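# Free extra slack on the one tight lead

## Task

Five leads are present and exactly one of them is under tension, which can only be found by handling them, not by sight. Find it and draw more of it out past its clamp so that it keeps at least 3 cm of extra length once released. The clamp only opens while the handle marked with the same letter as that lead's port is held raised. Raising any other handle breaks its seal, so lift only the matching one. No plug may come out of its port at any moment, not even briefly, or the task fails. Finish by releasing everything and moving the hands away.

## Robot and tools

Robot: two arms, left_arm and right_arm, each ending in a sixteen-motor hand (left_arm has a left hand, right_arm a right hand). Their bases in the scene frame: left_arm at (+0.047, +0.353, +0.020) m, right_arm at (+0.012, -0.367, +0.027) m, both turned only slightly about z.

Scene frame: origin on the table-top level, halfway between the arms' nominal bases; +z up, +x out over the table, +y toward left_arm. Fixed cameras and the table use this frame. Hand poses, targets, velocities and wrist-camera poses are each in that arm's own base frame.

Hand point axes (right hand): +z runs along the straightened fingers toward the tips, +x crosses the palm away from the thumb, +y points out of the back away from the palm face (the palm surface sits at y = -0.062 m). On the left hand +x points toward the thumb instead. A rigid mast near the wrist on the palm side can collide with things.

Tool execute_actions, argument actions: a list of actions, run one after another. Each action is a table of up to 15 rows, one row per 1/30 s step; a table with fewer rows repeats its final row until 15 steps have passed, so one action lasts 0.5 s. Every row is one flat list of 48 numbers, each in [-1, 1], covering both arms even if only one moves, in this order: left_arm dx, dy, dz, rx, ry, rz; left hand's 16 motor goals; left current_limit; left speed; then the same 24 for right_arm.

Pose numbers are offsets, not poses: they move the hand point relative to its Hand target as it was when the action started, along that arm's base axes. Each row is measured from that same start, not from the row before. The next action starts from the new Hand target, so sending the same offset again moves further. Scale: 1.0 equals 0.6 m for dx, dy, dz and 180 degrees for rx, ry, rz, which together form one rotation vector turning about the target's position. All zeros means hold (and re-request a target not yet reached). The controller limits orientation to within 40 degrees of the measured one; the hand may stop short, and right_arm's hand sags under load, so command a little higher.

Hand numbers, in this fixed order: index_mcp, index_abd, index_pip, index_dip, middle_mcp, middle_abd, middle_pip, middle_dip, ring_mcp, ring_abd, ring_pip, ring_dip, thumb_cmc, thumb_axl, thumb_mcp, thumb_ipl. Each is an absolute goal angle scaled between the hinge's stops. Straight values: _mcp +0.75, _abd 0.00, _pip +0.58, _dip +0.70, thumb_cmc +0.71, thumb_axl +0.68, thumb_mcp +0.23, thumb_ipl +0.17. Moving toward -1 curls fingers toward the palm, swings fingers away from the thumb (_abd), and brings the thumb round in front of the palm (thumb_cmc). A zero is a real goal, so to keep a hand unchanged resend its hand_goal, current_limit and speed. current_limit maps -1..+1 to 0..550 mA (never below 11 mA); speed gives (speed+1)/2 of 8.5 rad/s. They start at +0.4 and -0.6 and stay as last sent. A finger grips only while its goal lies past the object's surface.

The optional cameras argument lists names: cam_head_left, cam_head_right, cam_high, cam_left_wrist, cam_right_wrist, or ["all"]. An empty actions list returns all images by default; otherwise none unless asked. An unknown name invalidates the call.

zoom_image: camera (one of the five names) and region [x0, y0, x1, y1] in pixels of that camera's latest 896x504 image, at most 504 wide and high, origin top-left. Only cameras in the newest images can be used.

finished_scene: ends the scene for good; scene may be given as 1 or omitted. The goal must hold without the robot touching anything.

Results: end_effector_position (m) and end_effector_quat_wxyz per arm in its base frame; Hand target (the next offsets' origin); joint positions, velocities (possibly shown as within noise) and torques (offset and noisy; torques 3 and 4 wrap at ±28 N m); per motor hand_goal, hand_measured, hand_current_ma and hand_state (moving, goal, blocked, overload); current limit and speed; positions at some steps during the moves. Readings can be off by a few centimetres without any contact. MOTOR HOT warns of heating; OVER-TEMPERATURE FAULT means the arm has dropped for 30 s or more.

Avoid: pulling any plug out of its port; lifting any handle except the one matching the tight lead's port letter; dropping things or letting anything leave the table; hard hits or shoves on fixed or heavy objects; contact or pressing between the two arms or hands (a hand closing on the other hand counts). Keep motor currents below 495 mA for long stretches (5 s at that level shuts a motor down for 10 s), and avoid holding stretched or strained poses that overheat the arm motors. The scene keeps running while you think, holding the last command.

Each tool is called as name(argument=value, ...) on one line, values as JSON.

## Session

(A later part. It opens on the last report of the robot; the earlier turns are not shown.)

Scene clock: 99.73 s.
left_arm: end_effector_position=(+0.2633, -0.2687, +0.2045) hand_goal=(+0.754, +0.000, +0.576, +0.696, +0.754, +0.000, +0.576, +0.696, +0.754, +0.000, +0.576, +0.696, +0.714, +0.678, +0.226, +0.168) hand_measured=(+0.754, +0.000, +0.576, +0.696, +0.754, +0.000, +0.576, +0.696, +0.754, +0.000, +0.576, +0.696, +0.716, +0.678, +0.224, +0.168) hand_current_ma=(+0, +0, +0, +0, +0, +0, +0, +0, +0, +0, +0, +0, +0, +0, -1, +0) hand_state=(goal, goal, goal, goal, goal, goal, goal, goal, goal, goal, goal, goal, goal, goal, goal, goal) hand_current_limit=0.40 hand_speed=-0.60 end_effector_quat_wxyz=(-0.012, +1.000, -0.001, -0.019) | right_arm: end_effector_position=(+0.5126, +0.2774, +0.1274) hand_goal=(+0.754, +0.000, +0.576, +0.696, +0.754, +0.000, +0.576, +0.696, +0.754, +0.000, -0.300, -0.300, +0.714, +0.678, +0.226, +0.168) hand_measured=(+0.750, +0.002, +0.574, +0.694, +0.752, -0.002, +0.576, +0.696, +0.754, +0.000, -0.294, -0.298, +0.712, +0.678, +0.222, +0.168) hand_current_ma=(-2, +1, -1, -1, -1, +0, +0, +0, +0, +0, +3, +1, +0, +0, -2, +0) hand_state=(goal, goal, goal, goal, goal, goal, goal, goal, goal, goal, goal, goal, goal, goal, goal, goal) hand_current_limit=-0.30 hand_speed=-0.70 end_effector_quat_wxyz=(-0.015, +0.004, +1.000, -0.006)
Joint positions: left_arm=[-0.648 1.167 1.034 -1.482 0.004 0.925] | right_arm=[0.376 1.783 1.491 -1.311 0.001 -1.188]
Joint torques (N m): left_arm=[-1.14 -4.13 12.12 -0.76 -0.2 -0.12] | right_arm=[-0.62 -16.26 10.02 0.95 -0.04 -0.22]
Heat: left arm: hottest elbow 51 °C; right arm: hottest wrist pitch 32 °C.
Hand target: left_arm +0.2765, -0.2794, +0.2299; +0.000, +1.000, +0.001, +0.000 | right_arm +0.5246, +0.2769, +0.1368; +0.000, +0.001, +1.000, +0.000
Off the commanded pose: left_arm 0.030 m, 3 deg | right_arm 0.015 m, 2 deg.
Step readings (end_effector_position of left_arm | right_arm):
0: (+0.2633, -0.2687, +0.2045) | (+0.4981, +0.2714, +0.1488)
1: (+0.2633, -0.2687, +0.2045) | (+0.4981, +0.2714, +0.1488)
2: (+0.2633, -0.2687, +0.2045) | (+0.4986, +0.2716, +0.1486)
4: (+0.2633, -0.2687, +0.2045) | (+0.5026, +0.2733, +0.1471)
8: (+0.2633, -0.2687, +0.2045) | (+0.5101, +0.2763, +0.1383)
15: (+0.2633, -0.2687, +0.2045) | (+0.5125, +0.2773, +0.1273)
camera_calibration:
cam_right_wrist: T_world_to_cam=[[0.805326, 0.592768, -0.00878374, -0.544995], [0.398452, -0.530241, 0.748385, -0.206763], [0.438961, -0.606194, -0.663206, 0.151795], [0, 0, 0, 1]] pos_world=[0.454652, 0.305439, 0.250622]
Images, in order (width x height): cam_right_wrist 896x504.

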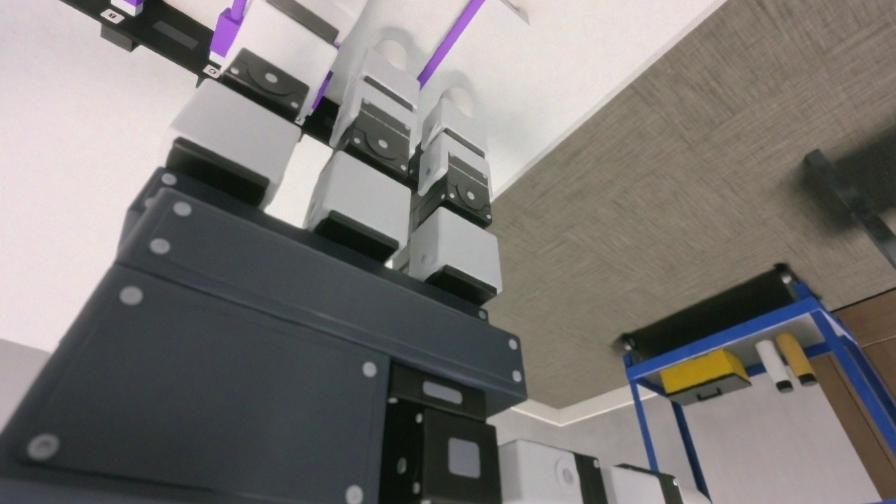

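execute_actions(actions=[[[0,0,0,0,0,0,0.754,0,0.576,0.696,0.754,0,0.576,0.696,0.754,0,0.576,0.696,0.714,0.678,0.226,0.168,0.4,-0.6,-0.006,0,-0.0375,0,0,0,0.754,0,0.576,0.696,0.754,0,0.576,0.696,0.754,0,-0.3,-0.3,0.714,0.678,0.226,0.168,-0.3,-0.7]]], cameras=[])

Scene clock: 100.63 s.
left_arm: end_effector_position=(+0.2633, -0.2687, +0.2045) hand_goal=(+0.754, +0.000, +0.576, +0.696, +0.754, +0.000, +0.576, +0.696, +0.754, +0.000, +0.576, +0.696, +0.714, +0.678, +0.226, +0.168) hand_measured=(+0.754, +0.000, +0.576, +0.696, +0.754, +0.000, +0.576, +0.696, +0.754, +0.000, +0.576, +0.696, +0.716, +0.678, +0.224, +0.168) hand_current_ma=(+0, +0, +0, +0, +0, +0, +0, +0, +0, +0, +0, +0, +0, +0, -1, +0) hand_state=(goal, goal, goal, goal, goal, goal, goal, goal, goal, goal, goal, goal, goal, goal, goal, goal) hand_current_limit=0.40 hand_speed=-0.60 end_effector_quat_wxyz=(-0.012, +1.000, -0.001, -0.019) | right_arm: end_effector_position=(+0.5209, +0.2806, +0.1229) hand_goal=(+0.754, +0.000, +0.576, +0.696, +0.754, +0.000, +0.576, +0.696, +0.754, +0.000, -0.300, -0.300, +0.714, +0.678, +0.226, +0.168) hand_measured=(+0.750, +0.002, +0.574, +0.694, +0.752, -0.002, +0.576, +0.696, +0.754, +0.000, -0.294, -0.298, +0.712, +0.678, +0.222, +0.168) hand_current_ma=(-2, +1, -1, -1, -1, +0, +0, +0, +0, +0, +3, +1, +0, +0, -2, +0) hand_state=(goal, goal, goal, goal, goal, goal, goal, goal, goal, goal, goal, goal, goal, goal, goal, goal) hand_current_limit=-0.30 hand_speed=-0.70 end_effector_quat_wxyz=(+0.004, +0.004, +1.000, +0.001)
Joint positions: left_arm=[-0.648 1.167 1.034 -1.482 0.004 0.925] | right_arm=[0.376 1.785 1.477 -1.254 0.001 -1.188]
Joint torques (N m): left_arm=[-1.79 -4.66 12.07 -0.69 -0.14 -0.11] | right_arm=[-0.44 -15.79 7.45 1.06 -0.05 -0.19]
Heat: left arm: hottest elbow 51 °C; right arm: hottest wrist pitch 32 °C.
Hand target: left_arm +0.2765, -0.2794, +0.2299; +0.000, +1.000, +0.001, +0.000 | right_arm +0.5210, +0.2769, +0.1144; +0.000, +0.001, +1.000, +0.000
Off the commanded pose: left_arm 0.030 m, 3 deg | right_arm 0.009 m, 1 deg.
Step readings (end_effector_position of left_arm | right_arm):
0: (+0.2633, -0.2687, +0.2045) | (+0.5126, +0.2774, +0.1274)
1: (+0.2633, -0.2687, +0.2045) | (+0.5128, +0.2774, +0.1274)
2: (+0.2633, -0.2687, +0.2045) | (+0.5138, +0.2778, +0.1276)
4: (+0.2633, -0.2687, +0.2045) | (+0.5180, +0.2795, +0.1285)
8: (+0.2633, -0.2687, +0.2045) | (+0.5225, +0.2813, +0.1281)
15: (+0.2633, -0.2687, +0.2045) | (+0.5205, +0.2805, +0.1230)
No camera images: "cameras" was empty.

execute_actions(actions=[[[0,0,0,0,0,0,0.754,0,0.576,0.696,0.754,0,0.576,0.696,0.754,0,0.576,0.696,0.714,0.678,0.226,0.168,0.4,-0.6,-0.005,-0.004,-0.015,0,0,0,0.754,0,0.576,0.696,0.754,0,0.576,0.696,0.754,0,-0.3,-0.3,0.714,0.678,0.226,0.168,-0.3,-0.7]]], cameras=[])

Scene clock: 101.63 s.
left_arm: end_effector_position=(+0.2633, -0.2687, +0.2045) hand_goal=(+0.754, +0.000, +0.576, +0.696, +0.754, +0.000, +0.576, +0.696, +0.754, +0.000, +0.576, +0.696, +0.714, +0.678, +0.226, +0.168) hand_measured=(+0.754, +0.000, +0.576, +0.696, +0.754, +0.000, +0.576, +0.696, +0.754, +0.000, +0.576, +0.696, +0.716, +0.678, +0.224, +0.168) hand_current_ma=(+0, +0, +0, +0, +0, +0, +0, +0, +0, +0, +0, +0, +0, +0, -1, +0) hand_state=(goal, goal, goal, goal, goal, goal, goal, goal, goal, goal, goal, goal, goal, goal, goal, goal) hand_current_limit=0.40 hand_speed=-0.60 end_effector_quat_wxyz=(-0.012, +1.000, -0.001, -0.019) | right_arm: end_effector_position=(+0.5175, +0.2793, +0.1126) hand_goal=(+0.754, +0.000, +0.576, +0.696, +0.754, +0.000, +0.576, +0.696, +0.754, +0.000, -0.300, -0.300, +0.714, +0.678, +0.226, +0.168) hand_measured=(+0.750, +0.002, +0.574, +0.694, +0.752, -0.002, +0.576, +0.696, +0.754, +0.000, -0.294, -0.298, +0.712, +0.678, +0.222, +0.168) hand_current_ma=(-2, +1, -1, -1, -1, +0, +0, +0, +0, +0, +3, +1, +0, +0, -2, +0) hand_state=(goal, goal, goal, goal, goal, goal, goal, goal, goal, goal, goal, goal, goal, goal, goal, goal) hand_current_limit=-0.30 hand_speed=-0.70 end_effector_quat_wxyz=(+0.003, +0.004, +1.000, +0.001)
Joint positions: left_arm=[-0.648 1.167 1.034 -1.482 0.004 0.925] | right_arm=[0.376 1.786 1.45 -1.229 0.001 -1.188]
Joint torques (N m): left_arm=[-2.14 -3.6 12.15 -0.62 -0.15 -0.05] | right_arm=[-0.62 -15.91 7.42 1.05 -0.06 -0.21]
Heat: left arm: hottest elbow 51 °C; right arm: hottest wrist pitch 32 °C.
Hand target: left_arm +0.2765, -0.2794, +0.2299; +0.000, +1.000, +0.001, +0.000 | right_arm +0.5180, +0.2745, +0.1054; +0.000, +0.001, +1.000, +0.000
Off the commanded pose: left_arm 0.030 m, 3 deg | right_arm 0.009 m, 0 deg.
Step readings (end_effector_position of left_arm | right_arm):
0: (+0.2633, -0.2687, +0.2045) | (+0.5209, +0.2806, +0.1229)
1: (+0.2633, -0.2687, +0.2045) | (+0.5210, +0.2807, +0.1229)
2: (+0.2633, -0.2687, +0.2045) | (+0.5210, +0.2807, +0.1223)
4: (+0.2633, -0.2687, +0.2045) | (+0.5209, +0.2806, +0.1201)
8: (+0.2633, -0.2687, +0.2045) | (+0.5175, +0.2793, +0.1139)
15: (+0.2633, -0.2687, +0.2045) | (+0.5174, +0.2792, +0.1125)
No camera images: "cameras" was empty.

execute_actions(actions=[[[0,0,0,0,0,0,0.754,0,0.576,0.696,0.754,0,0.576,0.696,0.754,0,0.576,0.696,0.714,0.678,0.226,0.168,0.4,-0.6,0,0,0,0,0,0,0.754,-0.3,0.576,0.696,0.754,-0.2,0.576,0.696,0.754,0,-0.3,-0.3,0.714,0.678,0.226,0.168,-0.9,-0.8]],[[0,0,0,0,0,0,0.754,0,0.576,0.696,0.754,0,0.576,0.696,0.754,0,0.576,0.696,0.714,0.678,0.226,0.168,0.4,-0.6,0,0,0,0,0,0,0.754,-0.3,0.576,0.696,0.754,-0.2,0.576,0.696,0.754,0,-0.3,-0.3,0.714,0.678,0.226,0.168,-0.9,-0.8]]], cameras=[])

execute_actions(actions=[[[0,0,0,0,0,0,0.754,0,0.576,0.696,0.754,0,0.576,0.696,0.754,0,0.576,0.696,0.714,0.678,0.226,0.168,0.4,-0.6,0,0,0,0,0,0,0.754,-0.3,0.576,0.696,0.754,-0.2,0.576,0.696,0.754,0,-0.3,-0.3,0.714,0.678,0.226,0.168,-0.7,-0.9]]], cameras=["cam_right_wrist"])

Scene clock: 103.37 s.
left_arm: end_effector_position=(+0.2633, -0.2687, +0.2045) hand_goal=(+0.754, +0.000, +0.576, +0.696, +0.754, +0.000, +0.576, +0.696, +0.754, +0.000, +0.576, +0.696, +0.714, +0.678, +0.226, +0.168) hand_measured=(+0.754, +0.000, +0.576, +0.696, +0.754, +0.000, +0.576, +0.696, +0.754, +0.000, +0.576, +0.696, +0.716, +0.678, +0.224, +0.168) hand_current_ma=(+0, +0, +0, +0, +0, +0, +0, +0, +0, +0, +0, +0, +0, +0, -1, +0) hand_state=(goal, goal, goal, goal, goal, goal, goal, goal, goal, goal, goal, goal, goal, goal, goal, goal) hand_current_limit=0.40 hand_speed=-0.60 end_effector_quat_wxyz=(-0.012, +1.000, -0.001, -0.019) | right_arm: end_effector_position=(+0.5183, +0.2796, +0.1128) hand_goal=(+0.754, -0.300, +0.576, +0.696, +0.754, -0.200, +0.576, +0.696, +0.754, +0.000, -0.300, -0.300, +0.714, +0.678, +0.226, +0.168) hand_measured=(+0.750, -0.218, +0.574, +0.694, +0.752, -0.196, +0.576, +0.696, +0.754, +0.000, -0.294, -0.298, +0.712, +0.678, +0.222, +0.168) hand_current_ma=(-2, +27, -1, -1, -1, +2, +0, +0, +0, +0, +3, +1, +0, +0, -2, +0) hand_state=(goal, blocked, goal, goal, goal, goal, goal, goal, goal, goal, goal, goal, goal, goal, goal, goal) hand_current_limit=-0.90 hand_speed=-0.80 end_effector_quat_wxyz=(+0.005, +0.004, +1.000, +0.001)
Joint positions: left_arm=[-0.648 1.167 1.034 -1.482 0.004 0.925] | right_arm=[0.376 1.786 1.45 -1.225 0.001 -1.188]
Joint torques (N m): left_arm=[-1.55 -3.9 12.12 -0.59 -0.15 -0.11] | right_arm=[-0.56 -15.85 7.45 0.91 -0.06 -0.21]
Heat: left arm: hottest elbow 51 °C; right arm: hottest wrist pitch 32 °C.
Hand target: left_arm +0.2765, -0.2794, +0.2299; +0.000, +1.000, +0.001, +0.000 | right_arm +0.5180, +0.2746, +0.1054; +0.000, +0.001, +1.000, +0.000
Off the commanded pose: left_arm 0.030 m, 3 deg | right_arm 0.009 m, 1 deg.
Step readings (end_effector_position of left_arm | right_arm):
0: (+0.2633, -0.2687, +0.2045) | (+0.5175, +0.2793, +0.1126)
1: (+0.2633, -0.2687, +0.2045) | (+0.5175, +0.2793, +0.1126)
2: (+0.2633, -0.2687, +0.2045) | (+0.5175, +0.2793, +0.1126)
4: (+0.2633, -0.2687, +0.2045) | (+0.5175, +0.2793, +0.1126)
8: (+0.2633, -0.2687, +0.2045) | (+0.5175, +0.2793, +0.1126)
15: (+0.2633, -0.2687, +0.2045) | (+0.5182, +0.2796, +0.1127)
16: (+0.2633, -0.2687, +0.2045) | (+0.5182, +0.2796, +0.1127)
17: (+0.2633, -0.2687, +0.2045) | (+0.5183, +0.2796, +0.1128)
19: (+0.2633, -0.2687, +0.2045) | (+0.5183, +0.2796, +0.1128)
23: (+0.2633, -0.2687, +0.2045) | (+0.5183, +0.2796, +0.1128)
30: (+0.2633, -0.2687, +0.2045) | (+0.5183, +0.2796, +0.1128)
No camera images: "cameras" was empty.

Scene clock: 104.07 s.
left_arm: end_effector_position=(+0.2633, -0.2687, +0.2045) hand_goal=(+0.754, +0.000, +0.576, +0.696, +0.754, +0.000, +0.576, +0.696, +0.754, +0.000, +0.576, +0.696, +0.714, +0.678, +0.226, +0.168) hand_measured=(+0.754, +0.000, +0.576, +0.696, +0.754, +0.000, +0.576, +0.696, +0.754, +0.000, +0.576, +0.696, +0.716, +0.678, +0.224, +0.168) hand_current_ma=(+0, +0, +0, +0, +0, +0, +0, +0, +0, +0, +0, +0, +0, +0, -1, +0) hand_state=(goal, goal, goal, goal, goal, goal, goal, goal, goal, goal, goal, goal, goal, goal, goal, goal) hand_current_limit=0.40 hand_speed=-0.60 end_effector_quat_wxyz=(-0.012, +1.000, -0.001, -0.019) | right_arm: end_effector_position=(+0.5191, +0.2799, +0.1130) hand_goal=(+0.754, -0.300, +0.576, +0.696, +0.754, -0.200, +0.576, +0.696, +0.754, +0.000, -0.300, -0.300, +0.714, +0.678, +0.226, +0.168) hand_measured=(+0.752, -0.250, +0.574, +0.694, +0.752, -0.196, +0.576, +0.696, +0.754, +0.000, -0.294, -0.298, +0.712, +0.678, +0.222, +0.168) hand_current_ma=(+0, +68, +0, +0, -1, +2, +0, +0, +0, +0, +3, +1, +0, +0, -2, +0) hand_state=(goal, blocked, goal, goal, goal, goal, goal, goal, goal, goal, goal, goal, goal, goal, goal, goal) hand_current_limit=-0.70 hand_speed=-0.90 end_effector_quat_wxyz=(+0.006, +0.004, +1.000, +0.002)
Joint positions: left_arm=[-0.648 1.167 1.034 -1.482 0.004 0.925] | right_arm=[0.376 1.786 1.45 -1.222 0.001 -1.188]
Joint torques (N m): left_arm=[-1.44 -3.96 12.36 -0.68 -0.17 -0.07] | right_arm=[-0.56 -15.85 7.45 0.8 -0.06 -0.21]
Heat: left arm: hottest elbow 51 °C; right arm: hottest wrist pitch 32 °C.
Hand target: left_arm +0.2765, -0.2794, +0.2299; +0.000, +1.000, +0.001, +0.000 | right_arm +0.5180, +0.2746, +0.1054; +0.000, +0.001, +1.000, +0.000
Off the commanded pose: left_arm 0.030 m, 3 deg | right_arm 0.009 m, 1 deg.
Step readings (end_effector_position of left_arm | right_arm):
0: (+0.2633, -0.2687, +0.2045) | (+0.5183, +0.2796, +0.1128)
1: (+0.2633, -0.2687, +0.2045) | (+0.5183, +0.2796, +0.1128)
2: (+0.2633, -0.2687, +0.2045) | (+0.5183, +0.2796, +0.1128)
4: (+0.2633, -0.2687, +0.2045) | (+0.5186, +0.2797, +0.1128)
8: (+0.2633, -0.2687, +0.2045) | (+0.5191, +0.2799, +0.1130)
15: (+0.2633, -0.2687, +0.2045) | (+0.5191, +0.2799, +0.1130)
camera_calibration:
cam_right_wrist: T_world_to_cam=[[0.804784, 0.592554, 0.0346749, -0.556461], [0.367012, -0.542672, 0.755519, -0.178184], [0.466503, -0.595304, -0.654208, 0.122484], [0, 0, 0, 1]] pos_world=[0.456088, 0.305953, 0.234047]
Images, in order (width x height): cam_right_wrist 896x504.

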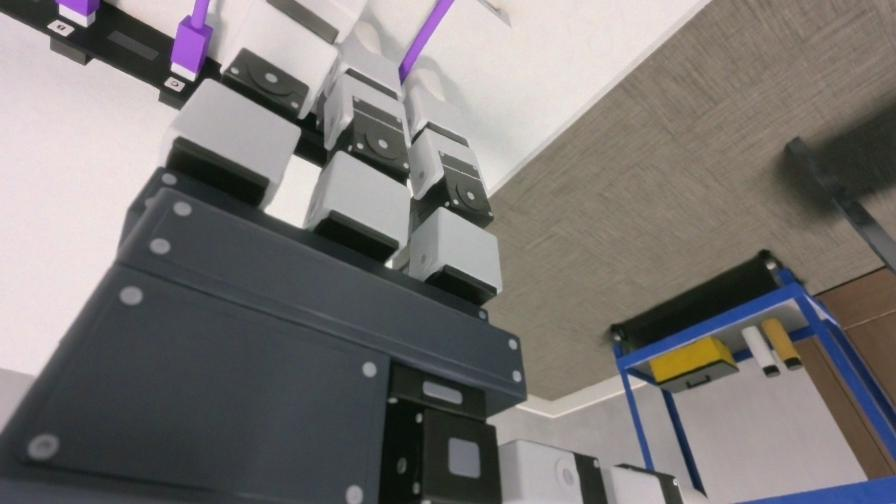

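execute_actions(actions=[[[0,0,0,0,0,0,0.754,0,0.576,0.696,0.754,0,0.576,0.696,0.754,0,0.576,0.696,0.714,0.678,0.226,0.168,0.4,-0.6,0,0,0,0,0,0,0.754,0,0.576,0.696,0.754,0,-0.3,-0.3,0.754,0,-0.3,-0.3,0.714,0.678,0.226,0.168,-0.3,-0.6]],[[0,0,0,0,0,0,0.754,0,0.576,0.696,0.754,0,0.576,0.696,0.754,0,0.576,0.696,0.714,0.678,0.226,0.168,0.4,-0.6,0,0,0,0,0,0,0.754,0,0.576,0.696,0.754,0,-0.3,-0.3,0.754,0,-0.3,-0.3,0.714,0.678,0.226,0.168,-0.3,-0.6]],[[0,0,0,0,0,0,0.754,0,0.576,0.696,0.754,0,0.576,0.696,0.754,0,0.576,0.696,0.714,0.678,0.226,0.168,0.4,-0.6,0,0,0,0,0,0,0.754,-0.6,0.576,0.696,0.754,0,-0.3,-0.3,0.754,0,-0.3,-0.3,0.714,0.678,0.226,0.168,-0.9,-0.8]],[[0,0,0,0,0,0,0.754,0,0.576,0.696,0.754,0,0.576,0.696,0.754,0,0.576,0.696,0.714,0.678,0.226,0.168,0.4,-0.6,0,0,0,0,0,0,0.754,-0.6,0.576,0.696,0.754,0,-0.3,-0.3,0.754,0,-0.3,-0.3,0.714,0.678,0.226,0.168,-0.8,-0.9]],[[0,0,0,0,0,0,0.754,0,0.576,0.696,0.754,0,0.576,0.696,0.754,0,0.576,0.696,0.714,0.678,0.226,0.168,0.4,-0.6,0,0,0,0,0,0,0.754,-0.6,0.576,0.696,0.754,0,-0.3,-0.3,0.754,0,-0.3,-0.3,0.714,0.678,0.226,0.168,-0.8,-0.9]]], cameras=[])

execute_actions(actions=[[[0,0,0,0,0,0,0.754,0,0.576,0.696,0.754,0,0.576,0.696,0.754,0,0.576,0.696,0.714,0.678,0.226,0.168,0.4,-0.6,0,0,0,0,0,0,0.754,-0.6,0.576,0.696,0.754,0,-0.3,-0.3,0.754,0,-0.3,-0.3,0.714,0.678,0.226,0.168,-0.5,-0.9]],[[0,0,0,0,0,0,0.754,0,0.576,0.696,0.754,0,0.576,0.696,0.754,0,0.576,0.696,0.714,0.678,0.226,0.168,0.4,-0.6,0,0,0,0,0,0,0.754,-0.6,0.576,0.696,0.754,0,-0.3,-0.3,0.754,0,-0.3,-0.3,0.714,0.678,0.226,0.168,-0.5,-0.9]]], cameras=["cam_right_wrist"])

zoom_image(camera="cam_right_wrist", region=[330, 0, 630, 240])

Scene clock: 113.70 s.
left_arm: end_effector_position=(+0.2633, -0.2687, +0.2045) hand_goal=(+0.754, +0.000, +0.576, +0.696, +0.754, +0.000, +0.576, +0.696, +0.754, +0.000, +0.576, +0.696, +0.714, +0.678, +0.226, +0.168) hand_measured=(+0.754, +0.000, +0.576, +0.696, +0.754, +0.000, +0.576, +0.696, +0.754, +0.000, +0.576, +0.696, +0.716, +0.678, +0.224, +0.168) hand_current_ma=(+0, +0, +0, +0, +0, +0, +0, +0, +0, +0, +0, +0, +0, +0, -1, +0) hand_state=(goal, goal, goal, goal, goal, goal, goal, goal, goal, goal, goal, goal, goal, goal, goal, goal) hand_current_limit=0.40 hand_speed=-0.60 end_effector_quat_wxyz=(-0.012, +1.000, -0.001, -0.019) | right_arm: end_effector_position=(+0.5191, +0.2799, +0.1130) hand_goal=(+0.754, -0.600, +0.576, +0.696, +0.754, +0.000, -0.300, -0.300, +0.754, +0.000, -0.300, -0.300, +0.714, +0.678, +0.226, +0.168) hand_measured=(+0.752, -0.254, +0.574, +0.694, +0.752, -0.002, -0.294, -0.298, +0.754, +0.000, -0.294, -0.298, +0.712, +0.678, +0.222, +0.168) hand_current_ma=(+0, +55, +0, +0, -1, -1, +3, +1, +0, +0, +3, +1, +0, +0, -2, +0) hand_state=(goal, blocked, goal, goal, goal, goal, goal, goal, goal, goal, goal, goal, goal, goal, goal, goal) hand_current_limit=-0.80 hand_speed=-0.90 end_effector_quat_wxyz=(+0.006, +0.004, +1.000, +0.002)
Joint positions: left_arm=[-0.648 1.167 1.034 -1.482 0.004 0.925] | right_arm=[0.376 1.786 1.45 -1.222 0.001 -1.188]
Joint torques (N m): left_arm=[-1.67 -3.49 12.31 -0.66 -0.16 -0.11] | right_arm=[-0.56 -15.91 7.45 0.8 -0.08 -0.21]
Heat: left arm: hottest elbow 52 °C; right arm: hottest wrist pitch 32 °C.
Hand target: left_arm +0.2765, -0.2794, +0.2299; +0.000, +1.000, +0.001, +0.000 | right_arm +0.5180, +0.2747, +0.1054; +0.000, +0.001, +1.000, +0.000
Off the commanded pose: left_arm 0.030 m, 3 deg | right_arm 0.009 m, 1 deg.
Step readings (end_effector_position of left_arm | right_arm):
0: (+0.2633, -0.2687, +0.2045) | (+0.5191, +0.2799, +0.1130)
1: (+0.2633, -0.2687, +0.2045) | (+0.5191, +0.2799, +0.1130)
2: (+0.2633, -0.2687, +0.2045) | (+0.5191, +0.2799, +0.1130)
4: (+0.2633, -0.2687, +0.2045) | (+0.5191, +0.2799, +0.1130)
8: (+0.2633, -0.2687, +0.2045) | (+0.5191, +0.2799, +0.1130)
15: (+0.2633, -0.2687, +0.2045) | (+0.5191, +0.2799, +0.1130)
16: (+0.2633, -0.2687, +0.2045) | (+0.5191, +0.2799, +0.1130)
17: (+0.2633, -0.2687, +0.2045) | (+0.5191, +0.2799, +0.1130)
19: (+0.2633, -0.2687, +0.2045) | (+0.5191, +0.2799, +0.1130)
23: (+0.2633, -0.2687, +0.2045) | (+0.5191, +0.2799, +0.1130)
30: (+0.2633, -0.2687, +0.2045) | (+0.5191, +0.2799, +0.1130)
31: (+0.2633, -0.2687, +0.2045) | (+0.5191, +0.2799, +0.1130)
32: (+0.2633, -0.2687, +0.2045) | (+0.5191, +0.2799, +0.1130)
34: (+0.2633, -0.2687, +0.2045) | (+0.5191, +0.2799, +0.1130)
38: (+0.2633, -0.2687, +0.2045) | (+0.5191, +0.2799, +0.1130)
45: (+0.2633, -0.2687, +0.2045) | (+0.5191, +0.2799, +0.1130)
46: (+0.2633, -0.2687, +0.2045) | (+0.5191, +0.2799, +0.1130)
47: (+0.2633, -0.2687, +0.2045) | (+0.5191, +0.2799, +0.1130)
49: (+0.2633, -0.2687, +0.2045) | (+0.5191, +0.2799, +0.1130)
53: (+0.2633, -0.2687, +0.2045) | (+0.5191, +0.2799, +0.1130)
60: (+0.2633, -0.2687, +0.2045) | (+0.5191, +0.2799, +0.1130)
61: (+0.2633, -0.2687, +0.2045) | (+0.5191, +0.2799, +0.1130)
62: (+0.2633, -0.2687, +0.2045) | (+0.5191, +0.2799, +0.1130)
64: (+0.2633, -0.2687, +0.2045) | (+0.5191, +0.2799, +0.1130)
68: (+0.2633, -0.2687, +0.2045) | (+0.5191, +0.2799, +0.1130)
75: (+0.2633, -0.2687, +0.2045) | (+0.5191, +0.2799, +0.1130)
No camera images: "cameras" was empty.

Scene clock: 114.90 s.
left_arm: end_effector_position=(+0.2633, -0.2687, +0.2045) hand_goal=(+0.754, +0.000, +0.576, +0.696, +0.754, +0.000, +0.576, +0.696, +0.754, +0.000, +0.576, +0.696, +0.714, +0.678, +0.226, +0.168) hand_measured=(+0.754, +0.000, +0.576, +0.696, +0.754, +0.000, +0.576, +0.696, +0.754, +0.000, +0.576, +0.696, +0.716, +0.678, +0.224, +0.168) hand_current_ma=(+0, +0, +0, +0, +0, +0, +0, +0, +0, +0, +0, +0, +0, +0, -1, +0) hand_state=(goal, goal, goal, goal, goal, goal, goal, goal, goal, goal, goal, goal, goal, goal, goal, goal) hand_current_limit=0.40 hand_speed=-0.60 end_effector_quat_wxyz=(-0.012, +1.000, -0.001, -0.019) | right_arm: end_effector_position=(+0.5205, +0.2794, +0.1131) hand_goal=(+0.754, -0.600, +0.576, +0.696, +0.754, +0.000, -0.300, -0.300, +0.754, +0.000, -0.300, -0.300, +0.714, +0.678, +0.226, +0.168) hand_measured=(+0.754, -0.306, +0.576, +0.694, +0.752, -0.002, -0.294, -0.298, +0.754, +0.000, -0.294, -0.298, +0.712, +0.678, +0.222, +0.168) hand_current_ma=(+0, +138, +0, +0, -1, -1, +3, +1, +0, +0, +3, +1, +0, +0, -2, +0) hand_state=(goal, blocked, goal, goal, goal, goal, goal, goal, goal, goal, goal, goal, goal, goal, goal, goal) hand_current_limit=-0.50 hand_speed=-0.90 end_effector_quat_wxyz=(+0.008, +0.004, +1.000, +0.002)
Joint positions: left_arm=[-0.648 1.167 1.034 -1.482 0.004 0.925] | right_arm=[0.375 1.786 1.45 -1.218 0.001 -1.188]
Joint torques (N m): left_arm=[-1.49 -3.66 12.15 -0.62 -0.2 -0.08] | right_arm=[-0.44 -15.91 7.47 0.69 -0.09 -0.21]
Heat: left arm: hottest elbow 52 °C; right arm: hottest wrist pitch 32 °C.
Hand target: left_arm +0.2765, -0.2794, +0.2299; +0.000, +1.000, +0.001, +0.000 | right_arm +0.5180, +0.2747, +0.1055; +0.000, +0.001, +1.000, +0.000
Off the commanded pose: left_arm 0.030 m, 3 deg | right_arm 0.009 m, 1 deg.
Step readings (end_effector_position of left_arm | right_arm):
0: (+0.2633, -0.2687, +0.2045) | (+0.5191, +0.2799, +0.1130)
1: (+0.2633, -0.2687, +0.2045) | (+0.5191, +0.2799, +0.1130)
2: (+0.2633, -0.2687, +0.2045) | (+0.5191, +0.2799, +0.1130)
4: (+0.2633, -0.2687, +0.2045) | (+0.5192, +0.2797, +0.1130)
8: (+0.2633, -0.2687, +0.2045) | (+0.5203, +0.2794, +0.1131)
15: (+0.2633, -0.2687, +0.2045) | (+0.5205, +0.2794, +0.1131)
16: (+0.2633, -0.2687, +0.2045) | (+0.5205, +0.2794, +0.1131)
17: (+0.2633, -0.2687, +0.2045) | (+0.5205, +0.2794, +0.1131)
19: (+0.2633, -0.2687, +0.2045) | (+0.5205, +0.2794, +0.1131)
23: (+0.2633, -0.2687, +0.2045) | (+0.5205, +0.2794, +0.1131)
30: (+0.2633, -0.2687, +0.2045) | (+0.5205, +0.2794, +0.1131)
camera_calibration:
cam_right_wrist: T_world_to_cam=[[0.80556, 0.591276, 0.0382802, -0.5577], [0.363384, -0.544042, 0.756287, -0.176893], [0.468001, -0.595324, -0.653119, 0.120833], [0, 0, 0, 1]] pos_world=[0.456991, 0.305453, 0.234049]
Images, in order (width x height): cam_right_wrist 896x504.

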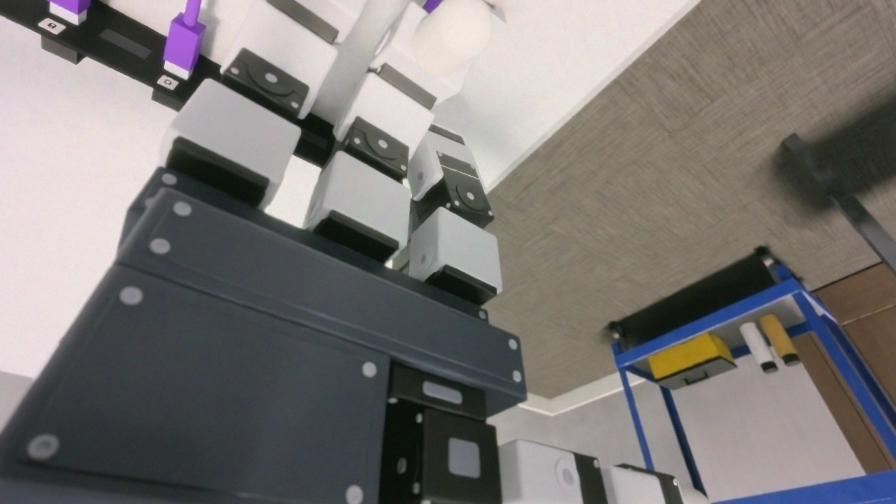

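Scaled by 1.680 from the camera's 896x504 image, which has a finer 1280x720 frame.

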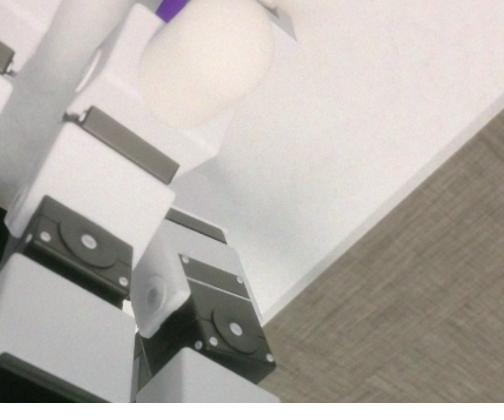

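execute_actions(actions=[[[0,0,0,0,0,0,0.754,0,0.576,0.696,0.754,0,0.576,0.696,0.754,0,0.576,0.696,0.714,0.678,0.226,0.168,0.4,-0.6,0,0,0,0,0,0,0.754,0,0.576,0.696,0.754,0,-0.3,-0.3,0.754,0,-0.3,-0.3,0.714,0.678,0.226,0.168,-0.3,-0.7]],[[0,0,0,0,0,0,0.754,0,0.576,0.696,0.754,0,0.576,0.696,0.754,0,0.576,0.696,0.714,0.678,0.226,0.168,0.4,-0.6,0,0,0.09,0,0,0,0.754,0,0.576,0.696,0.754,0,-0.3,-0.3,0.754,0,-0.3,-0.3,0.714,0.678,0.226,0.168,-0.3,-0.7]],[[0,0,0,0,0,0,0.754,0,0.576,0.696,0.754,0,0.576,0.696,0.754,0,0.576,0.696,0.714,0.678,0.226,0.168,0.4,-0.6,-0.0867,0.004,0,0,0,0,0.754,0,0.576,0.696,0.754,0,-0.3,-0.3,0.754,0,-0.3,-0.3,0.714,0.678,0.226,0.168,-0.3,-0.7]],[[0,0,0,0,0,0,0.754,0,0.576,0.696,0.754,0,0.576,0.696,0.754,0,0.576,0.696,0.714,0.678,0.226,0.168,0.4,-0.6,0,0,-0.082,0,0,0,0.754,0,0.576,0.696,0.754,0,-0.3,-0.3,0.754,0,-0.3,-0.3,0.714,0.678,0.226,0.168,-0.3,-0.7]],[[0,0,0,0,0,0,0.754,0,0.576,0.696,0.754,0,0.576,0.696,0.754,0,0.576,0.696,0.714,0.678,0.226,0.168,0.4,-0.6,0,0,0,0,0,0,0.754,0,0.576,0.696,0.754,0,-0.3,-0.3,0.754,0,-0.3,-0.3,0.714,0.678,0.226,0.168,-0.3,-0.7]]], cameras=["cam_right_wrist"])

Scene clock: 119.37 s.
left_arm: end_effector_position=(+0.2633, -0.2687, +0.2045) hand_goal=(+0.754, +0.000, +0.576, +0.696, +0.754, +0.000, +0.576, +0.696, +0.754, +0.000, +0.576, +0.696, +0.714, +0.678, +0.226, +0.168) hand_measured=(+0.754, +0.000, +0.576, +0.696, +0.754, +0.000, +0.576, +0.696, +0.754, +0.000, +0.576, +0.696, +0.716, +0.678, +0.224, +0.168) hand_current_ma=(+0, +0, +0, +0, +0, +0, +0, +0, +0, +0, +0, +0, +0, +0, -1, +0) hand_state=(goal, goal, goal, goal, goal, goal, goal, goal, goal, goal, goal, goal, goal, goal, goal, goal) hand_current_limit=0.40 hand_speed=-0.60 end_effector_quat_wxyz=(-0.012, +1.000, -0.001, -0.019) | right_arm: end_effector_position=(+0.4663, +0.2728, +0.1101) hand_goal=(+0.754, +0.000, +0.576, +0.696, +0.754, +0.000, -0.300, -0.300, +0.754, +0.000, -0.300, -0.300, +0.714, +0.678, +0.226, +0.168) hand_measured=(+0.750, +0.002, +0.574, +0.694, +0.754, -0.002, -0.294, -0.298, +0.754, +0.000, -0.294, -0.298, +0.712, +0.678, +0.222, +0.168) hand_current_ma=(-3, +1, -1, +0, +0, +0, +3, +1, +0, +0, +3, +1, +0, +0, -2, +0) hand_state=(goal, goal, goal, goal, goal, goal, goal, goal, goal, goal, goal, goal, goal, goal, goal, goal) hand_current_limit=-0.30 hand_speed=-0.70 end_effector_quat_wxyz=(-0.004, -0.002, +1.000, -0.002)
Joint positions: left_arm=[-0.648 1.167 1.034 -1.482 0.004 0.925] | right_arm=[0.401 1.677 1.296 -1.199 0.001 -1.174]
Joint torques (N m): left_arm=[-2.14 -3.72 12.16 -0.7 -0.18 -0.06] | right_arm=[0.85 -14.68 7.64 1.03 -0.07 0.09]
Heat: left arm: hottest elbow 52 °C; right arm: hottest wrist pitch 32 °C.
Hand target: left_arm +0.2765, -0.2794, +0.2299; +0.000, +1.000, +0.001, +0.000 | right_arm +0.4659, +0.2770, +0.1101; +0.000, +0.001, +1.000, +0.000
Off the commanded pose: left_arm 0.030 m, 3 deg | right_arm 0.004 m, 1 deg.
Step readings (end_effector_position of left_arm | right_arm):
0: (+0.2633, -0.2687, +0.2045) | (+0.5205, +0.2794, +0.1131)
1: (+0.2633, -0.2687, +0.2045) | (+0.5205, +0.2794, +0.1131)
2: (+0.2633, -0.2687, +0.2045) | (+0.5205, +0.2794, +0.1131)
4: (+0.2633, -0.2687, +0.2045) | (+0.5204, +0.2795, +0.1132)
8: (+0.2633, -0.2687, +0.2045) | (+0.5201, +0.2794, +0.1126)
15: (+0.2633, -0.2687, +0.2045) | (+0.5201, +0.2794, +0.1126)
16: (+0.2633, -0.2687, +0.2045) | (+0.5200, +0.2793, +0.1126)
17: (+0.2633, -0.2687, +0.2045) | (+0.5178, +0.2785, +0.1121)
19: (+0.2633, -0.2687, +0.2045) | (+0.5102, +0.2755, +0.1109)
23: (+0.2633, -0.2687, +0.2045) | (+0.5003, +0.2716, +0.1122)
30: (+0.2633, -0.2687, +0.2045) | (+0.4985, +0.2709, +0.1229)
31: (+0.2633, -0.2687, +0.2045) | (+0.4981, +0.2708, +0.1243)
32: (+0.2633, -0.2687, +0.2045) | (+0.4981, +0.2708, +0.1265)
34: (+0.2633, -0.2687, +0.2045) | (+0.4945, +0.2698, +0.1320)
38: (+0.2633, -0.2687, +0.2045) | (+0.4777, +0.2688, +0.1482)
45: (+0.2633, -0.2687, +0.2045) | (+0.4699, +0.2743, +0.1647)
46: (+0.2633, -0.2687, +0.2045) | (+0.4696, +0.2744, +0.1635)
47: (+0.2633, -0.2687, +0.2045) | (+0.4699, +0.2745, +0.1611)
49: (+0.2633, -0.2687, +0.2045) | (+0.4700, +0.2745, +0.1517)
53: (+0.2633, -0.2687, +0.2045) | (+0.4642, +0.2720, +0.1260)
60: (+0.2633, -0.2687, +0.2045) | (+0.4655, +0.2725, +0.1100)
61: (+0.2633, -0.2687, +0.2045) | (+0.4658, +0.2726, +0.1100)
62: (+0.2633, -0.2687, +0.2045) | (+0.4660, +0.2727, +0.1101)
64: (+0.2633, -0.2687, +0.2045) | (+0.4661, +0.2728, +0.1101)
68: (+0.2633, -0.2687, +0.2045) | (+0.4663, +0.2728, +0.1101)
75: (+0.2633, -0.2687, +0.2045) | (+0.4663, +0.2728, +0.1101)
camera_calibration:
cam_right_wrist: T_world_to_cam=[[0.798671, 0.601602, 0.0141573, -0.506876], [0.387957, -0.53274, 0.752116, -0.172577], [0.460016, -0.5952, -0.658879, 0.14458], [0, 0, 0, 1]] pos_world=[0.40527, 0.299053, 0.232235]
Images, in order (width x height): cam_right_wrist 896x504.

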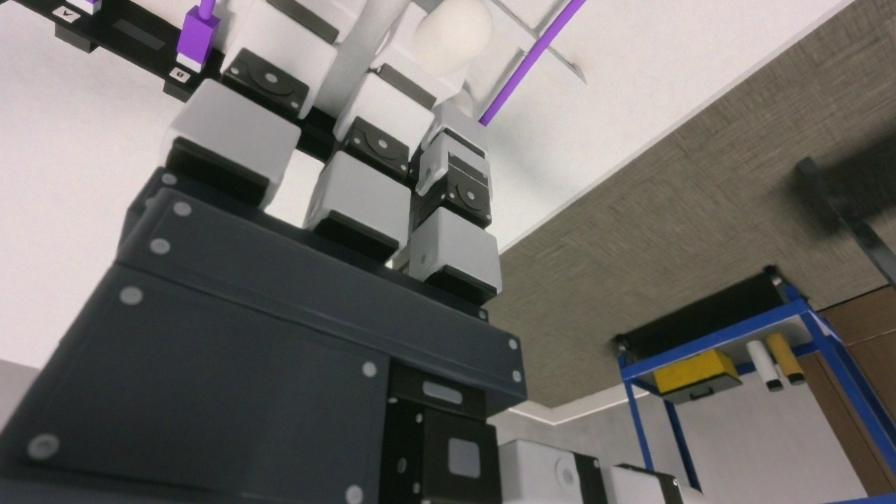

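execute_actions(actions=[[[0,0,0,0,0,0,0.754,0,0.576,0.696,0.754,0,0.576,0.696,0.754,0,0.576,0.696,0.714,0.678,0.226,0.168,0.4,-0.6,0,0,0,0,0,0,0.754,-0.6,0.576,0.696,0.754,0,-0.3,-0.3,0.754,0,-0.3,-0.3,0.714,0.678,0.226,0.168,-0.9,-0.7]],[[0,0,0,0,0,0,0.754,0,0.576,0.696,0.754,0,0.576,0.696,0.754,0,0.576,0.696,0.714,0.678,0.226,0.168,0.4,-0.6,0,0,0,0,0,0,0.754,-0.6,0.576,0.696,0.754,0,-0.3,-0.3,0.754,0,-0.3,-0.3,0.714,0.678,0.226,0.168,-0.9,-0.7]]], cameras=[])

execute_actions(actions=[[[0,0,0,0,0,0,0.754,0,0.576,0.696,0.754,0,0.576,0.696,0.754,0,0.576,0.696,0.714,0.678,0.226,0.168,0.4,-0.6,0,0,0,0,0,0,0.754,-0.6,0.576,0.696,0.754,0,-0.3,-0.3,0.754,0,-0.3,-0.3,0.714,0.678,0.226,0.168,-0.5,-0.9]],[[0,0,0,0,0,0,0.754,0,0.576,0.696,0.754,0,0.576,0.696,0.754,0,0.576,0.696,0.714,0.678,0.226,0.168,0.4,-0.6,0,0,0,0,0,0,0.754,-0.6,0.576,0.696,0.754,0,-0.3,-0.3,0.754,0,-0.3,-0.3,0.714,0.678,0.226,0.168,-0.5,-0.9]]], cameras=["cam_head_right"])

zoom_image(camera="cam_head_right", region=[340, 210, 520, 350])

Scene clock: 121.80 s.
left_arm: end_effector_position=(+0.2633, -0.2687, +0.2045) hand_goal=(+0.754, +0.000, +0.576, +0.696, +0.754, +0.000, +0.576, +0.696, +0.754, +0.000, +0.576, +0.696, +0.714, +0.678, +0.226, +0.168) hand_measured=(+0.754, +0.000, +0.576, +0.696, +0.754, +0.000, +0.576, +0.696, +0.754, +0.000, +0.576, +0.696, +0.716, +0.678, +0.224, +0.168) hand_current_ma=(+0, +0, +0, +0, +0, +0, +0, +0, +0, +0, +0, +0, +0, +0, -1, +0) hand_state=(goal, goal, goal, goal, goal, goal, goal, goal, goal, goal, goal, goal, goal, goal, goal, goal) hand_current_limit=0.40 hand_speed=-0.60 end_effector_quat_wxyz=(-0.012, +1.000, -0.001, -0.019) | right_arm: end_effector_position=(+0.4672, +0.2732, +0.1103) hand_goal=(+0.754, -0.600, +0.576, +0.696, +0.754, +0.000, -0.300, -0.300, +0.754, +0.000, -0.300, -0.300, +0.714, +0.678, +0.226, +0.168) hand_measured=(+0.750, -0.228, +0.574, +0.694, +0.754, -0.002, -0.294, -0.298, +0.754, +0.000, -0.294, -0.298, +0.712, +0.678, +0.222, +0.168) hand_current_ma=(-2, +27, -1, +0, +0, +0, +3, +1, +0, +0, +3, +1, +0, +0, -2, +0) hand_state=(goal, blocked, goal, goal, goal, goal, goal, goal, goal, goal, goal, goal, goal, goal, goal, goal) hand_current_limit=-0.90 hand_speed=-0.70 end_effector_quat_wxyz=(-0.002, -0.002, +1.000, -0.001)
Joint positions: left_arm=[-0.648 1.167 1.034 -1.482 0.004 0.925] | right_arm=[0.401 1.677 1.296 -1.195 0.001 -1.173]
Joint torques (N m): left_arm=[-1.38 -3.02 12.19 -0.61 -0.2 -0.08] | right_arm=[0.73 -14.8 7.61 0.87 -0.07 0.09]
Heat: left arm: hottest elbow 52 °C; right arm: hottest wrist pitch 32 °C.
Hand target: left_arm +0.2765, -0.2794, +0.2299; +0.000, +1.000, +0.001, +0.000 | right_arm +0.4659, +0.2770, +0.1100; +0.000, +0.001, +1.000, +0.000
Off the commanded pose: left_arm 0.030 m, 3 deg | right_arm 0.004 m, 0 deg.
Step readings (end_effector_position of left_arm | right_arm):
0: (+0.2633, -0.2687, +0.2045) | (+0.4663, +0.2728, +0.1101)
1: (+0.2633, -0.2687, +0.2045) | (+0.4663, +0.2728, +0.1101)
2: (+0.2633, -0.2687, +0.2045) | (+0.4663, +0.2728, +0.1101)
4: (+0.2633, -0.2687, +0.2045) | (+0.4663, +0.2728, +0.1101)
8: (+0.2633, -0.2687, +0.2045) | (+0.4663, +0.2728, +0.1101)
15: (+0.2633, -0.2687, +0.2045) | (+0.4671, +0.2731, +0.1103)
16: (+0.2633, -0.2687, +0.2045) | (+0.4672, +0.2732, +0.1103)
17: (+0.2633, -0.2687, +0.2045) | (+0.4672, +0.2732, +0.1103)
19: (+0.2633, -0.2687, +0.2045) | (+0.4672, +0.2732, +0.1103)
23: (+0.2633, -0.2687, +0.2045) | (+0.4672, +0.2732, +0.1103)
30: (+0.2633, -0.2687, +0.2045) | (+0.4672, +0.2732, +0.1103)
No camera images: "cameras" was empty.

Scene clock: 123.00 s.
left_arm: end_effector_position=(+0.2633, -0.2687, +0.2045) hand_goal=(+0.754, +0.000, +0.576, +0.696, +0.754, +0.000, +0.576, +0.696, +0.754, +0.000, +0.576, +0.696, +0.714, +0.678, +0.226, +0.168) hand_measured=(+0.754, +0.000, +0.576, +0.696, +0.754, +0.000, +0.576, +0.696, +0.754, +0.000, +0.576, +0.696, +0.716, +0.678, +0.224, +0.168) hand_current_ma=(+0, +0, +0, +0, +0, +0, +0, +0, +0, +0, +0, +0, +0, +0, -1, +0) hand_state=(goal, goal, goal, goal, goal, goal, goal, goal, goal, goal, goal, goal, goal, goal, goal, goal) hand_current_limit=0.40 hand_speed=-0.60 end_effector_quat_wxyz=(-0.012, +1.000, -0.001, -0.019) | right_arm: end_effector_position=(+0.4688, +0.2738, +0.1107) hand_goal=(+0.754, -0.600, +0.576, +0.696, +0.754, +0.000, -0.300, -0.300, +0.754, +0.000, -0.300, -0.300, +0.714, +0.678, +0.226, +0.168) hand_measured=(+0.752, -0.294, +0.574, +0.694, +0.754, -0.002, -0.294, -0.298, +0.754, +0.000, -0.294, -0.298, +0.712, +0.678, +0.222, +0.168) hand_current_ma=(-1, +138, +0, +0, +0, +0, +3, +1, +0, +0, +3, +1, +0, +0, -2, +0) hand_state=(goal, blocked, goal, goal, goal, goal, goal, goal, goal, goal, goal, goal, goal, goal, goal, goal) hand_current_limit=-0.50 hand_speed=-0.90 end_effector_quat_wxyz=(+0.001, -0.001, +1.000, +0.000)
Joint positions: left_arm=[-0.648 1.167 1.034 -1.482 0.004 0.925] | right_arm=[0.401 1.677 1.296 -1.188 0.001 -1.172]
Joint torques (N m): left_arm=[-1.44 -3.96 11.97 -0.64 -0.18 -0.11] | right_arm=[0.73 -14.8 7.64 0.66 -0.07 0.08]
Heat: left arm: hottest elbow 52 °C; right arm: hottest shoulder 31 °C.
Hand target: left_arm +0.2765, -0.2794, +0.2299; +0.000, +1.000, +0.001, +0.000 | right_arm +0.4659, +0.2770, +0.1100; +0.000, +0.001, +1.000, +0.000
Off the commanded pose: left_arm 0.030 m, 3 deg | right_arm 0.004 m, 0 deg.
Step readings (end_effector_position of left_arm | right_arm):
0: (+0.2633, -0.2687, +0.2045) | (+0.4672, +0.2732, +0.1103)
1: (+0.2633, -0.2687, +0.2045) | (+0.4672, +0.2732, +0.1103)
2: (+0.2633, -0.2687, +0.2045) | (+0.4672, +0.2732, +0.1103)
4: (+0.2633, -0.2687, +0.2045) | (+0.4677, +0.2734, +0.1104)
8: (+0.2633, -0.2687, +0.2045) | (+0.4684, +0.2737, +0.1106)
15: (+0.2633, -0.2687, +0.2045) | (+0.4688, +0.2738, +0.1107)
16: (+0.2633, -0.2687, +0.2045) | (+0.4688, +0.2738, +0.1107)
17: (+0.2633, -0.2687, +0.2045) | (+0.4688, +0.2738, +0.1107)
19: (+0.2633, -0.2687, +0.2045) | (+0.4688, +0.2738, +0.1107)
23: (+0.2633, -0.2687, +0.2045) | (+0.4688, +0.2738, +0.1107)
30: (+0.2633, -0.2687, +0.2045) | (+0.4688, +0.2738, +0.1107)
Images, in order (width x height): cam_head_right 896x504.

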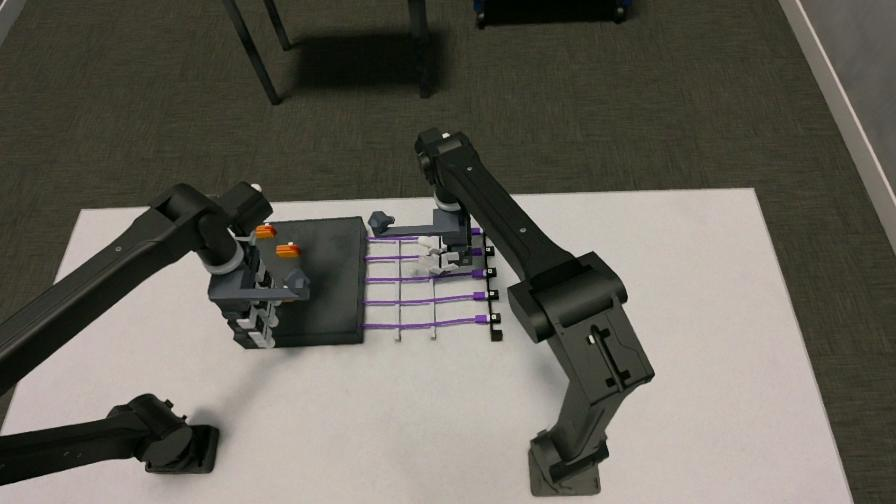

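Scaled by 2.800 from the camera's 896x504 image, which has a finer 1280x720 frame.

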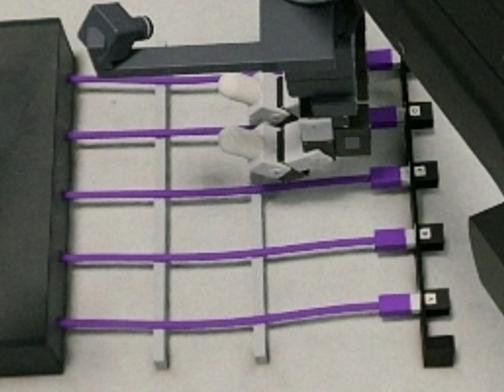

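execute_actions(actions=[[[0,0,0,0,0,0,0.754,0,0.576,0.696,0.754,0,0.576,0.696,0.754,0,0.576,0.696,0.714,0.678,0.226,0.168,0.4,-0.6,0,0,0,0,0,0,0.754,0,0.576,0.696,0.754,0,-0.3,-0.3,0.754,0,-0.3,-0.3,0.714,0.678,0.226,0.168,-0.3,-0.7]],[[0,0,0,0,0,0,0.754,0,0.576,0.696,0.754,0,0.576,0.696,0.754,0,0.576,0.696,0.714,0.678,0.226,0.168,0.4,-0.6,0,0,0.09,0,0,0,0.754,0,0.576,0.696,0.754,0,-0.3,-0.3,0.754,0,-0.3,-0.3,0.714,0.678,0.226,0.168,-0.3,-0.7]],[[0,0,0,0,0,0,0.754,0,0.576,0.696,0.754,0,0.576,0.696,0.754,0,0.576,0.696,0.714,0.678,0.226,0.168,0.4,-0.6,-0.0883,0,0,0,0,0,0.754,0,0.576,0.696,0.754,0,-0.3,-0.3,0.754,0,-0.3,-0.3,0.714,0.678,0.226,0.168,-0.3,-0.7]],[[0,0,0,0,0,0,0.754,0,0.576,0.696,0.754,0,0.576,0.696,0.754,0,0.576,0.696,0.714,0.678,0.226,0.168,0.4,-0.6,0,0,-0.094,0,0,0,0.754,0,0.576,0.696,0.754,0,-0.3,-0.3,0.754,0,-0.3,-0.3,0.714,0.678,0.226,0.168,-0.3,-0.7]],[[0,0,0,0,0,0,0.754,0,0.576,0.696,0.754,0,0.576,0.696,0.754,0,0.576,0.696,0.714,0.678,0.226,0.168,0.4,-0.6,0,0,0,0,0,0,0.754,0,0.576,0.696,0.754,0,-0.3,-0.3,0.754,0,-0.3,-0.3,0.714,0.678,0.226,0.168,-0.3,-0.7]],[[0,0,0,0,0,0,0.754,0,0.576,0.696,0.754,0,0.576,0.696,0.754,0,0.576,0.696,0.714,0.678,0.226,0.168,0.4,-0.6,0,0,0,0,0,0,0.754,-0.6,0.576,0.696,0.754,0,-0.3,-0.3,0.754,0,-0.3,-0.3,0.714,0.678,0.226,0.168,-0.9,-0.7]],[[0,0,0,0,0,0,0.754,0,0.576,0.696,0.754,0,0.576,0.696,0.754,0,0.576,0.696,0.714,0.678,0.226,0.168,0.4,-0.6,0,0,0,0,0,0,0.754,-0.6,0.576,0.696,0.754,0,-0.3,-0.3,0.754,0,-0.3,-0.3,0.714,0.678,0.226,0.168,-0.9,-0.7]]], cameras=[])

execute_actions(actions=[[[0,0,0,0,0,0,0.754,0,0.576,0.696,0.754,0,0.576,0.696,0.754,0,0.576,0.696,0.714,0.678,0.226,0.168,0.4,-0.6,0,0,0,0,0,0,0.754,-0.6,0.576,0.696,0.754,0,-0.3,-0.3,0.754,0,-0.3,-0.3,0.714,0.678,0.226,0.168,-0.5,-0.9]],[[0,0,0,0,0,0,0.754,0,0.576,0.696,0.754,0,0.576,0.696,0.754,0,0.576,0.696,0.714,0.678,0.226,0.168,0.4,-0.6,0,0,0,0,0,0,0.754,-0.6,0.576,0.696,0.754,0,-0.3,-0.3,0.754,0,-0.3,-0.3,0.714,0.678,0.226,0.168,-0.5,-0.9]]], cameras=[])

Scene clock: 128.53 s.
left_arm: end_effector_position=(+0.2633, -0.2687, +0.2045) hand_goal=(+0.754, +0.000, +0.576, +0.696, +0.754, +0.000, +0.576, +0.696, +0.754, +0.000, +0.576, +0.696, +0.714, +0.678, +0.226, +0.168) hand_measured=(+0.754, +0.000, +0.576, +0.696, +0.754, +0.000, +0.576, +0.696, +0.754, +0.000, +0.576, +0.696, +0.716, +0.678, +0.224, +0.168) hand_current_ma=(+0, +0, +0, +0, +0, +0, +0, +0, +0, +0, +0, +0, +0, +0, -1, +0) hand_state=(goal, goal, goal, goal, goal, goal, goal, goal, goal, goal, goal, goal, goal, goal, goal, goal) hand_current_limit=0.40 hand_speed=-0.60 end_effector_quat_wxyz=(-0.012, +1.000, -0.001, -0.019) | right_arm: end_effector_position=(+0.4132, +0.2747, +0.1073) hand_goal=(+0.754, -0.600, +0.576, +0.696, +0.754, +0.000, -0.300, -0.300, +0.754, +0.000, -0.300, -0.300, +0.714, +0.678, +0.226, +0.168) hand_measured=(+0.750, -0.216, +0.574, +0.694, +0.754, -0.002, -0.294, -0.298, +0.754, +0.000, -0.294, -0.298, +0.712, +0.678, +0.222, +0.168) hand_current_ma=(-1, +27, -1, -1, +0, +0, +3, +1, +0, +0, +3, +1, +0, +0, -2, +0) hand_state=(goal, blocked, goal, goal, goal, goal, goal, goal, goal, goal, goal, goal, goal, goal, goal, goal) hand_current_limit=-0.90 hand_speed=-0.70 end_effector_quat_wxyz=(-0.003, -0.003, +1.000, -0.001)
Joint positions: left_arm=[-0.648 1.167 1.034 -1.482 0.004 0.925] | right_arm=[0.452 1.563 1.146 -1.16 -0.001 -1.125]
Joint torques (N m): left_arm=[-1.67 -4.01 12.05 -0.62 -0.22 -0.11] | right_arm=[0.62 -12.86 7.61 0.88 0 0.09]
Heat: left arm: hottest elbow 53 °C; right arm: hottest shoulder 31 °C.
Hand target: left_arm +0.2765, -0.2794, +0.2299; +0.000, +1.000, +0.001, +0.000 | right_arm +0.4129, +0.2771, +0.1078; +0.000, +0.001, +1.000, +0.001
Off the commanded pose: left_arm 0.030 m, 3 deg | right_arm 0.002 m, 1 deg.
Step readings (end_effector_position of left_arm | right_arm):
0: (+0.2633, -0.2687, +0.2045) | (+0.4688, +0.2738, +0.1107)
1: (+0.2633, -0.2687, +0.2045) | (+0.4688, +0.2738, +0.1107)
2: (+0.2633, -0.2687, +0.2045) | (+0.4688, +0.2738, +0.1107)
4: (+0.2633, -0.2687, +0.2045) | (+0.4688, +0.2738, +0.1107)
8: (+0.2633, -0.2687, +0.2045) | (+0.4688, +0.2738, +0.1107)
15: (+0.2633, -0.2687, +0.2045) | (+0.4688, +0.2738, +0.1107)
16: (+0.2633, -0.2687, +0.2045) | (+0.4686, +0.2737, +0.1106)
17: (+0.2633, -0.2687, +0.2045) | (+0.4664, +0.2728, +0.1103)
19: (+0.2633, -0.2687, +0.2045) | (+0.4590, +0.2696, +0.1101)
23: (+0.2633, -0.2687, +0.2045) | (+0.4487, +0.2654, +0.1169)
30: (+0.2633, -0.2687, +0.2045) | (+0.4477, +0.2649, +0.1334)
31: (+0.2633, -0.2687, +0.2045) | (+0.4479, +0.2650, +0.1343)
32: (+0.2633, -0.2687, +0.2045) | (+0.4477, +0.2654, +0.1358)
34: (+0.2633, -0.2687, +0.2045) | (+0.4435, +0.2663, +0.1395)
38: (+0.2633, -0.2687, +0.2045) | (+0.4240, +0.2712, +0.1544)
45: (+0.2633, -0.2687, +0.2045) | (+0.4164, +0.2768, +0.1696)
46: (+0.2633, -0.2687, +0.2045) | (+0.4162, +0.2765, +0.1687)
47: (+0.2633, -0.2687, +0.2045) | (+0.4165, +0.2766, +0.1658)
49: (+0.2633, -0.2687, +0.2045) | (+0.4166, +0.2766, +0.1557)
53: (+0.2633, -0.2687, +0.2045) | (+0.4095, +0.2731, +0.1246)
60: (+0.2633, -0.2687, +0.2045) | (+0.4112, +0.2738, +0.1068)
61: (+0.2633, -0.2687, +0.2045) | (+0.4116, +0.2740, +0.1069)
62: (+0.2633, -0.2687, +0.2045) | (+0.4119, +0.2741, +0.1070)
64: (+0.2633, -0.2687, +0.2045) | (+0.4120, +0.2742, +0.1070)
68: (+0.2633, -0.2687, +0.2045) | (+0.4121, +0.2742, +0.1070)
75: (+0.2633, -0.2687, +0.2045) | (+0.4121, +0.2742, +0.1070)
76: (+0.2633, -0.2687, +0.2045) | (+0.4121, +0.2742, +0.1070)
77: (+0.2633, -0.2687, +0.2045) | (+0.4121, +0.2742, +0.1070)
79: (+0.2633, -0.2687, +0.2045) | (+0.4121, +0.2742, +0.1070)
83: (+0.2633, -0.2687, +0.2045) | (+0.4121, +0.2742, +0.1070)
90: (+0.2633, -0.2687, +0.2045) | (+0.4131, +0.2746, +0.1073)
91: (+0.2633, -0.2687, +0.2045) | (+0.4131, +0.2746, +0.1073)
92: (+0.2633, -0.2687, +0.2045) | (+0.4132, +0.2747, +0.1073)
94: (+0.2633, -0.2687, +0.2045) | (+0.4132, +0.2747, +0.1073)
98: (+0.2633, -0.2687, +0.2045) | (+0.4132, +0.2747, +0.1073)
105: (+0.2633, -0.2687, +0.2045) | (+0.4132, +0.2747, +0.1073)
No camera images: "cameras" was empty.

Scene clock: 129.73 s.
left_arm: end_effector_position=(+0.2633, -0.2687, +0.2045) hand_goal=(+0.754, +0.000, +0.576, +0.696, +0.754, +0.000, +0.576, +0.696, +0.754, +0.000, +0.576, +0.696, +0.714, +0.678, +0.226, +0.168) hand_measured=(+0.754, +0.000, +0.576, +0.696, +0.754, +0.000, +0.576, +0.696, +0.754, +0.000, +0.576, +0.696, +0.716, +0.678, +0.224, +0.168) hand_current_ma=(+0, +0, +0, +0, +0, +0, +0, +0, +0, +0, +0, +0, +0, +0, -1, +0) hand_state=(goal, goal, goal, goal, goal, goal, goal, goal, goal, goal, goal, goal, goal, goal, goal, goal) hand_current_limit=0.40 hand_speed=-0.60 end_effector_quat_wxyz=(-0.012, +1.000, -0.001, -0.019) | right_arm: end_effector_position=(+0.4149, +0.2750, +0.1075) hand_goal=(+0.754, -0.600, +0.576, +0.696, +0.754, +0.000, -0.300, -0.300, +0.754, +0.000, -0.300, -0.300, +0.714, +0.678, +0.226, +0.168) hand_measured=(+0.752, -0.280, +0.574, +0.694, +0.754, -0.002, -0.294, -0.298, +0.754, +0.000, -0.294, -0.298, +0.712, +0.678, +0.222, +0.168) hand_current_ma=(-1, +137, -1, -1, +0, +0, +3, +1, +0, +0, +3, +1, +0, +0, -2, +0) hand_state=(goal, blocked, goal, goal, goal, goal, goal, goal, goal, goal, goal, goal, goal, goal, goal, goal) hand_current_limit=-0.50 hand_speed=-0.90 end_effector_quat_wxyz=(+0.000, -0.002, +1.000, +0.000)
Joint positions: left_arm=[-0.648 1.167 1.034 -1.482 0.004 0.925] | right_arm=[0.452 1.563 1.146 -1.154 0.001 -1.124]
Joint torques (N m): left_arm=[-1.49 -4.01 12.12 -0.73 -0.2 -0.06] | right_arm=[0.62 -12.86 7.62 0.68 -0.07 0.09]
Heat: left arm: hottest elbow 53 °C; right arm: hottest shoulder 31 °C.
Hand target: left_arm +0.2765, -0.2794, +0.2299; +0.000, +1.000, +0.001, +0.000 | right_arm +0.4130, +0.2771, +0.1078; +0.000, +0.001, +1.000, +0.000
Off the commanded pose: left_arm 0.030 m, 3 deg | right_arm 0.003 m, 0 deg.
Step readings (end_effector_position of left_arm | right_arm):
0: (+0.2633, -0.2687, +0.2045) | (+0.4132, +0.2747, +0.1073)
1: (+0.2633, -0.2687, +0.2045) | (+0.4132, +0.2747, +0.1073)
2: (+0.2633, -0.2687, +0.2045) | (+0.4132, +0.2747, +0.1073)
4: (+0.2633, -0.2687, +0.2045) | (+0.4136, +0.2749, +0.1074)
8: (+0.2633, -0.2687, +0.2045) | (+0.4144, +0.2750, +0.1075)
15: (+0.2633, -0.2687, +0.2045) | (+0.4147, +0.2750, +0.1075)
16: (+0.2633, -0.2687, +0.2045) | (+0.4147, +0.2750, +0.1075)
17: (+0.2633, -0.2687, +0.2045) | (+0.4148, +0.2750, +0.1075)
19: (+0.2633, -0.2687, +0.2045) | (+0.4149, +0.2750, +0.1075)
23: (+0.2633, -0.2687, +0.2045) | (+0.4149, +0.2750, +0.1075)
30: (+0.2633, -0.2687, +0.2045) | (+0.4149, +0.2750, +0.1075)
No camera images: "cameras" was empty.


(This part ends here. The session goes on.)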